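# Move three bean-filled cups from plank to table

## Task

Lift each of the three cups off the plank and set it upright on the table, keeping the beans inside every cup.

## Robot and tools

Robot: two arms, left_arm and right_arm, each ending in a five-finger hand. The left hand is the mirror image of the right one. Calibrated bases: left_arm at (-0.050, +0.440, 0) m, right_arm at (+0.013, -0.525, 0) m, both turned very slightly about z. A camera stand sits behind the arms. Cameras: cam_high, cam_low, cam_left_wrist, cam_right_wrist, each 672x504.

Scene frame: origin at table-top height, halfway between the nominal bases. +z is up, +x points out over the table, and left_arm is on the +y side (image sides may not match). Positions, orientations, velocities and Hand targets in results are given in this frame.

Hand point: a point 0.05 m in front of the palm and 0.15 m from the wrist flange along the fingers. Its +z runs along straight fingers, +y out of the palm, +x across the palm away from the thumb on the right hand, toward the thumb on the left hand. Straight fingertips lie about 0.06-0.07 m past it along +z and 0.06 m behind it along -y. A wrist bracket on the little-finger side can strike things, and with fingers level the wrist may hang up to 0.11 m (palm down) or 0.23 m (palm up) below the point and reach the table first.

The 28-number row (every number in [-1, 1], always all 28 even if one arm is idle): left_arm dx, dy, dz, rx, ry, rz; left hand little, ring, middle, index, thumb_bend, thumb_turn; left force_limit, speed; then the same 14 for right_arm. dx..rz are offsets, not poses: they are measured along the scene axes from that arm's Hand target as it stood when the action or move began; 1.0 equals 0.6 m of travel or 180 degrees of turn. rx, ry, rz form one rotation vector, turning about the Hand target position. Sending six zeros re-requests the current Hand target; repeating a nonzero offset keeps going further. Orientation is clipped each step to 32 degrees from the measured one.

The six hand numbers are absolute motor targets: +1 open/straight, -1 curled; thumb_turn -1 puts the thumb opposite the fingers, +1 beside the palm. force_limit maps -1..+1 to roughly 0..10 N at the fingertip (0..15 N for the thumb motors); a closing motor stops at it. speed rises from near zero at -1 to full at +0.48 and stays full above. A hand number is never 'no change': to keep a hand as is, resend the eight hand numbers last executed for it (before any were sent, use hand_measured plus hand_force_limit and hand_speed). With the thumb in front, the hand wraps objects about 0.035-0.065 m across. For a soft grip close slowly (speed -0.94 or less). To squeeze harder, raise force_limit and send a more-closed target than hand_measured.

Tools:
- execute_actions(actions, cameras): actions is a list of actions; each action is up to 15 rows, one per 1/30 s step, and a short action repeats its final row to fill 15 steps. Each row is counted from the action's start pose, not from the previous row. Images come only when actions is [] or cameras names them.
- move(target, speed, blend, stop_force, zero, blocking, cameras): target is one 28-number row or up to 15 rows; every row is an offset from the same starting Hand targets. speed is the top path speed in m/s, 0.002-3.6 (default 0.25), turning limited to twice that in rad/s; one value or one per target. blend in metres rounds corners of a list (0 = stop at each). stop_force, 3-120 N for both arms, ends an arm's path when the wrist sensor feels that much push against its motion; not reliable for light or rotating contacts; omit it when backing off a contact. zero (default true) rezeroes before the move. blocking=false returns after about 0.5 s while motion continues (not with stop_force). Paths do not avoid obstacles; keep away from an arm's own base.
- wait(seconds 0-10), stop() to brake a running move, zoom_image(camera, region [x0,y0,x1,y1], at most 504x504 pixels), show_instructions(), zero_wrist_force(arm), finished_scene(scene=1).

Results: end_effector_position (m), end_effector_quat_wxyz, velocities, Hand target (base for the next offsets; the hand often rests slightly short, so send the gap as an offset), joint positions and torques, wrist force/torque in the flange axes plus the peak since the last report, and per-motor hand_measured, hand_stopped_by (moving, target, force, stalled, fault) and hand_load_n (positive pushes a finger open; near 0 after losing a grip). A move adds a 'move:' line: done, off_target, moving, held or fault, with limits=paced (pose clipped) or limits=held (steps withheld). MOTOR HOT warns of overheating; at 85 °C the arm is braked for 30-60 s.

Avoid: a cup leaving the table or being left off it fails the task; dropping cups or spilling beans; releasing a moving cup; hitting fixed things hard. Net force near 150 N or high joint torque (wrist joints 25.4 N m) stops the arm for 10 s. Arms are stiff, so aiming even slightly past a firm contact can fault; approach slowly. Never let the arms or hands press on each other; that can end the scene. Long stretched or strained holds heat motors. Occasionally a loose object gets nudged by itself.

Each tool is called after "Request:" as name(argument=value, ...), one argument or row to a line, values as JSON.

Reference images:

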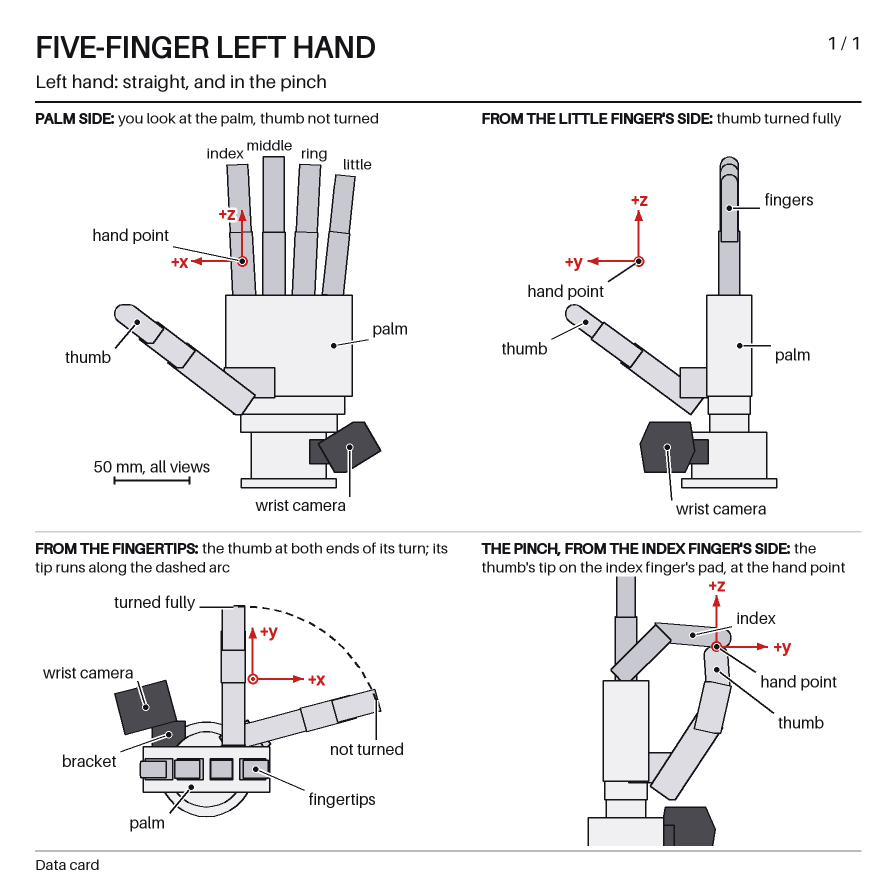

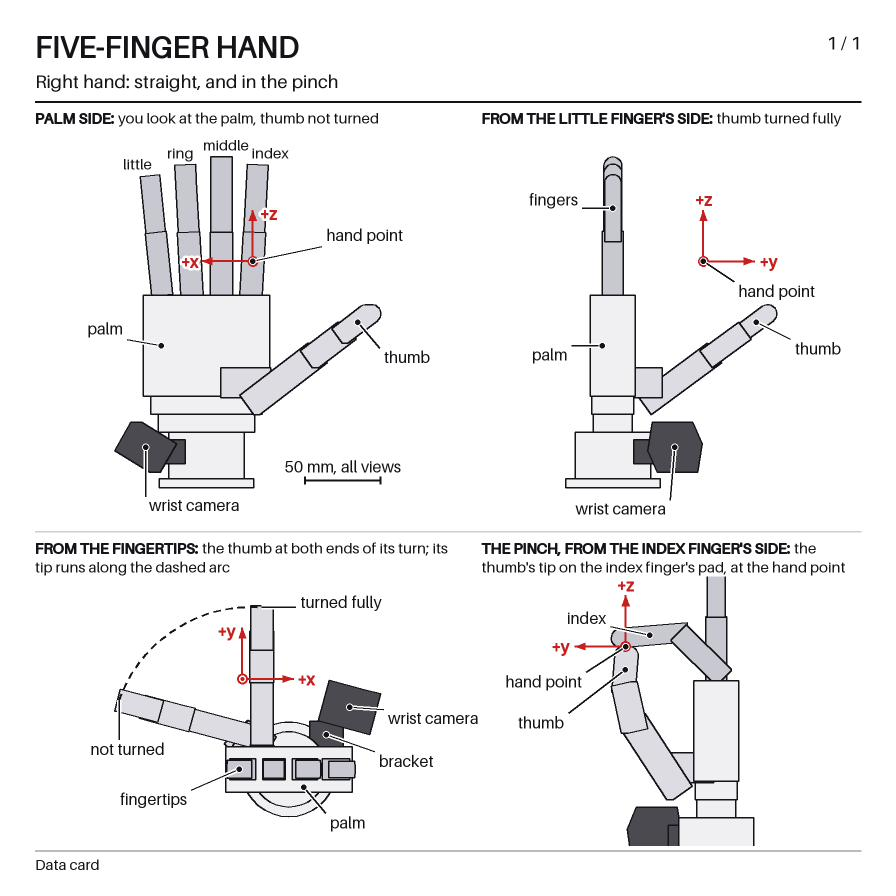

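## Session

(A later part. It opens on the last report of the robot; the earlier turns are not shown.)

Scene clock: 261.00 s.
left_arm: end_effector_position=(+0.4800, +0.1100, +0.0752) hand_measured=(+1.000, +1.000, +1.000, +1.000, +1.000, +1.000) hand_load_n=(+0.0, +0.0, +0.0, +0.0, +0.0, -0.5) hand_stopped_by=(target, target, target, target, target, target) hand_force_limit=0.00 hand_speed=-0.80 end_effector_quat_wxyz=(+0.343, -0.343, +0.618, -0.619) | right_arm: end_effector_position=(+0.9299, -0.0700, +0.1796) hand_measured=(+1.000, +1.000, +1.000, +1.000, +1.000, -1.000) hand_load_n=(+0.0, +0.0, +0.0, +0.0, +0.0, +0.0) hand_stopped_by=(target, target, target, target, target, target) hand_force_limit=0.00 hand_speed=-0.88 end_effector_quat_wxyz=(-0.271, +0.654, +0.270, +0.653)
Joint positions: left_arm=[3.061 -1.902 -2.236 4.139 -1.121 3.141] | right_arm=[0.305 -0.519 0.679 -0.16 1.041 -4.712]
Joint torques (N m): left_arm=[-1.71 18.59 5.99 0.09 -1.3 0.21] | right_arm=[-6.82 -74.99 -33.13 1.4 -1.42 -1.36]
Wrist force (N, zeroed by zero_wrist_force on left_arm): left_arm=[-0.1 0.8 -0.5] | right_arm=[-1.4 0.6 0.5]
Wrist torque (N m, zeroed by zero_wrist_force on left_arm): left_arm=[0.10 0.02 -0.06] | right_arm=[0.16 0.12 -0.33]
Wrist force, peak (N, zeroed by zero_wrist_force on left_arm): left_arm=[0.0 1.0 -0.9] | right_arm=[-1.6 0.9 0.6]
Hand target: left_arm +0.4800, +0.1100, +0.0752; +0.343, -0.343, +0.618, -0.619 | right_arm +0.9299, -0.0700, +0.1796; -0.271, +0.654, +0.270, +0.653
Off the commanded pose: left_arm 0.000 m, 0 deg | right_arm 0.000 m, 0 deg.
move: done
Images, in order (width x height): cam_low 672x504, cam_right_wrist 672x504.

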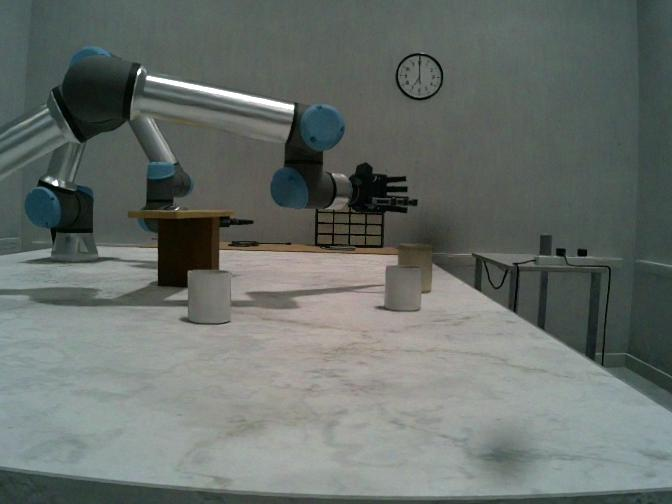

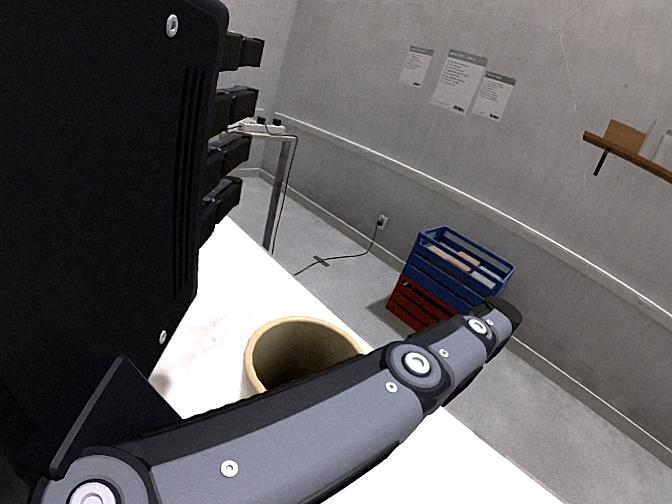

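Request:
move(
  target=[0,0,-0.0167,0,0,0,1,1,1,1,1,1,0,-0.8,0,0,0.15,0,0,0,1,1,1,1,1,-1,0.0,-0.88],
  speed=0.06,
  cameras=["cam_low","cam_high","cam_left_wrist"],
)

Scene clock: 263.43 s.
left_arm: end_effector_position=(+0.4800, +0.1100, +0.0652) hand_measured=(+1.000, +1.000, +1.000, +1.000, +1.000, +1.000) hand_load_n=(+0.0, +0.5, +0.0, +0.0, +0.0, -0.5) hand_stopped_by=(target, target, target, target, target, target) hand_force_limit=0.00 hand_speed=-0.80 end_effector_quat_wxyz=(+0.343, -0.343, +0.618, -0.619) | right_arm: end_effector_position=(+0.9299, -0.0701, +0.2695) hand_measured=(+1.000, +1.000, +1.000, +1.000, +1.000, -1.000) hand_load_n=(+0.0, +0.0, +0.0, +0.0, +0.0, +0.0) hand_stopped_by=(target, target, target, target, target, target) hand_force_limit=0.00 hand_speed=-0.88 end_effector_quat_wxyz=(-0.271, +0.654, +0.270, +0.653) end_effector_velocity=(-0.001, +0.002, +0.002) end_effector_angular_velocity=(+0.000, -0.002, +0.002)
Joint positions: left_arm=[3.061 -1.927 -2.242 4.169 -1.121 3.141] | right_arm=[0.305 -0.54 0.491 0.05 1.041 -4.712]
Joint velocities: left_arm=[within noise] | right_arm=[0.003 0 -0.005 0.003 0.001 -0.001]
Joint torques (N m): left_arm=[-1.29 15.79 2.58 3.63 -1.14 1.71] | right_arm=[-5.52 -48.85 -32.47 1.51 -0.05 -1.6]
Wrist force (N, zeroed by zero_wrist_force on left_arm): left_arm=[-0.2 0.1 -0.4] | right_arm=[-1.1 0.8 0.8]
Wrist torque (N m, zeroed by zero_wrist_force on left_arm): left_arm=[0.05 0.02 -0.03] | right_arm=[0.17 0.06 -0.29]
Wrist force, peak (N, zeroed by zero_wrist_force on left_arm): left_arm=[0.0 1.0 -0.5] | right_arm=[-1.6 0.8 0.7]
Hand target: left_arm +0.4800, +0.1100, +0.0652; +0.343, -0.343, +0.618, -0.619 | right_arm +0.9299, -0.0700, +0.2696; -0.271, +0.654, +0.270, +0.653
Off the commanded pose: left_arm 0.000 m, 0 deg | right_arm 0.000 m, 0 deg.
move: done
Images, in order (width x height): cam_high 672x504, cam_low 672x504, cam_left_wrist 672x504.

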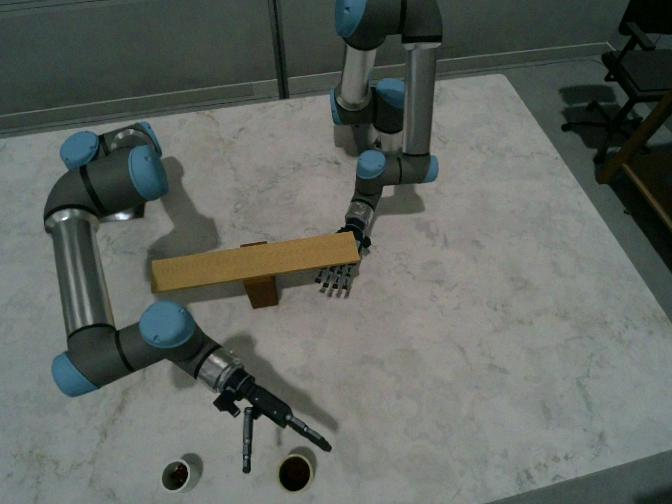

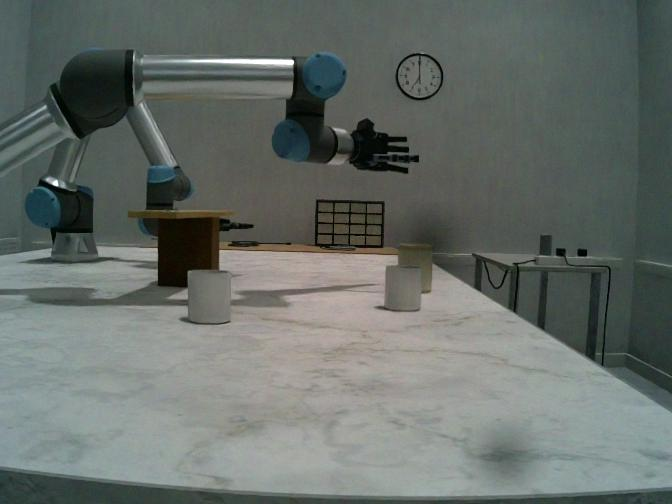

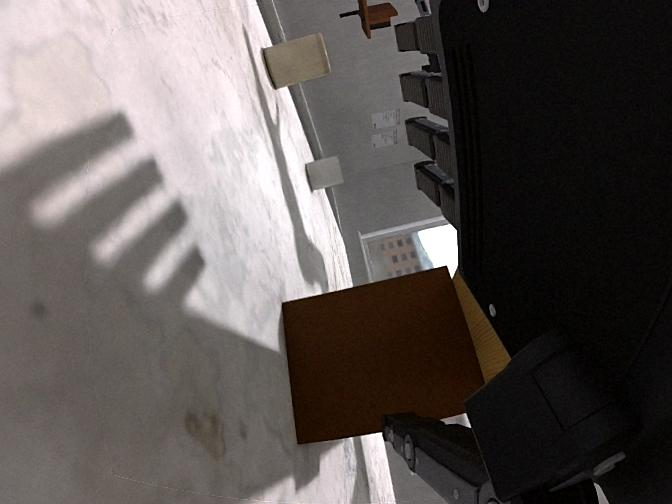

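Request:
move(
  target=[
    [0,0,-0.035,0,0,0,1,1,1,1,1,1,0,-0.8,0,0,0,0,0,0,1,1,1,1,1,-1,0.0,-0.88],
    [0.0333,0.3667,-0.037,0,0,0,1,1,1,1,1,1,0,-0.8,0,0,0,0,0,0,1,1,1,1,1,-1,0.0,-0.88],
  ],
  speed=0.12,
  blend=[0.005,0],
  cameras=["all"],
)

Scene clock: 266.60 s.
left_arm: end_effector_position=(+0.4999, +0.3299, +0.0430) hand_measured=(+1.000, +1.000, +1.000, +1.000, +1.000, +1.000) hand_load_n=(+0.0, +0.0, +0.0, -0.5, +0.0, +0.0) hand_stopped_by=(target, target, target, target, target, target) hand_force_limit=0.00 hand_speed=-0.80 end_effector_quat_wxyz=(+0.343, -0.343, +0.618, -0.619) | right_arm: end_effector_position=(+0.9299, -0.0700, +0.2696) hand_measured=(+1.000, +1.000, +1.000, +1.000, +1.000, -1.000) hand_load_n=(+0.0, +0.0, +0.0, +0.0, +0.0, +0.0) hand_stopped_by=(target, target, target, target, target, target) hand_force_limit=0.00 hand_speed=-0.88 end_effector_quat_wxyz=(-0.271, +0.654, +0.270, +0.653)
Joint positions: left_arm=[3.689 -1.96 -2.302 4.262 -0.493 3.141] | right_arm=[0.305 -0.54 0.49 0.051 1.041 -4.712]
Joint torques (N m): left_arm=[9.56 16.49 16.5 -1.06 1.67 -2.93] | right_arm=[-6.52 -48.65 -32.88 1.47 -2.3 -1.57]
Wrist force (N, zeroed by zero_wrist_force on left_arm): left_arm=[-0.3 0.1 -0.2] | right_arm=[-1.3 0.6 0.6]
Wrist torque (N m, zeroed by zero_wrist_force on left_arm): left_arm=[0.05 0.06 0.21] | right_arm=[0.16 0.09 -0.29]
Wrist force, peak (N, zeroed by zero_wrist_force on left_arm): left_arm=[-0.8 0.2 -0.6] | right_arm=[-1.5 0.6 0.7]
Hand target: left_arm +0.5000, +0.3300, +0.0430; +0.343, -0.343, +0.618, -0.619 | right_arm +0.9299, -0.0700, +0.2696; -0.271, +0.654, +0.270, +0.653
Off the commanded pose: left_arm 0.000 m, 0 deg | right_arm 0.000 m, 0 deg.
move: done

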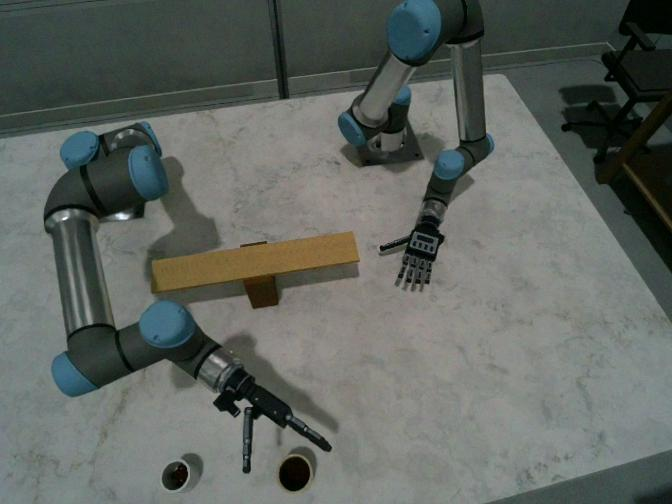

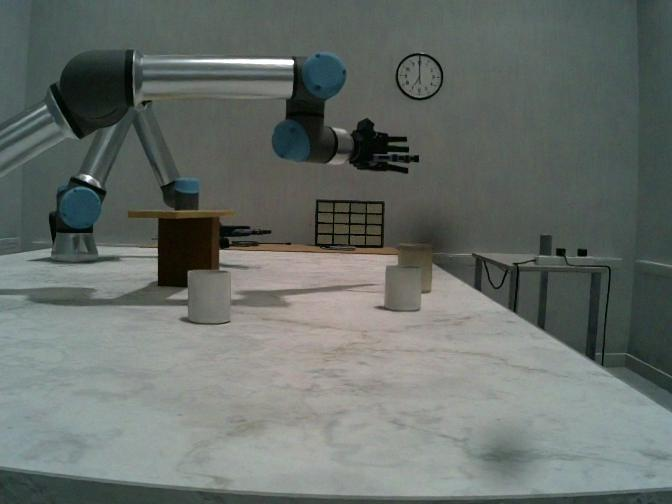

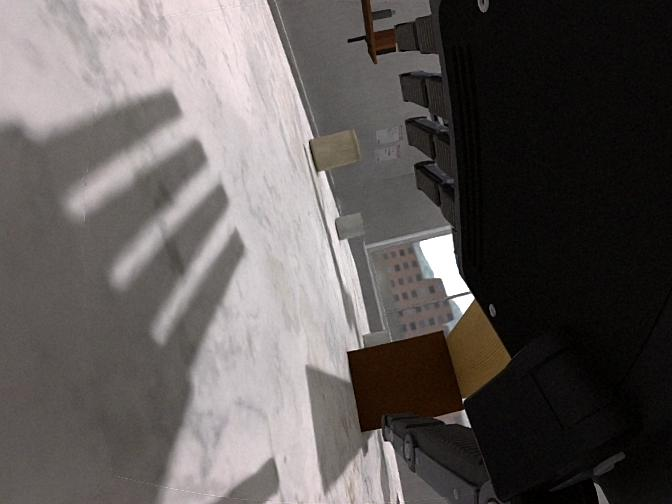

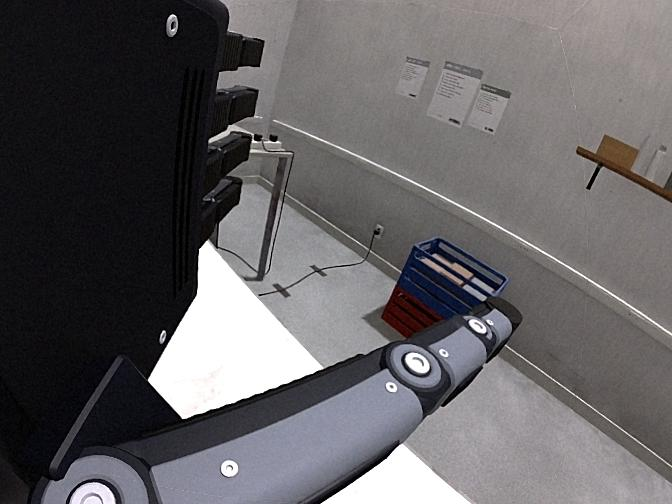

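Request:
zoom_image(
  camera="cam_high",
  region=[80, 320, 400, 504],
)

Request:
zoom_image(
  camera="cam_high",
  region=[120, 200, 400, 360],
)

Scaled by 1.575.

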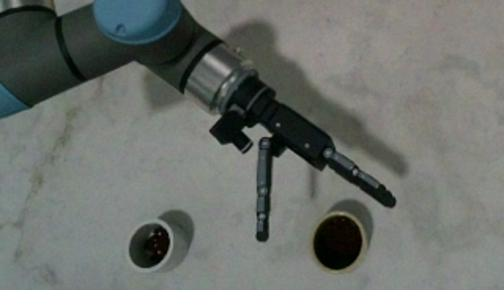

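Scaled by 1.800.

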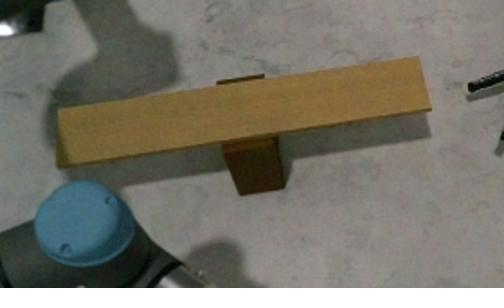

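Request:
finished_scene(
  scene=1,
)

The scene is finished: the task was done.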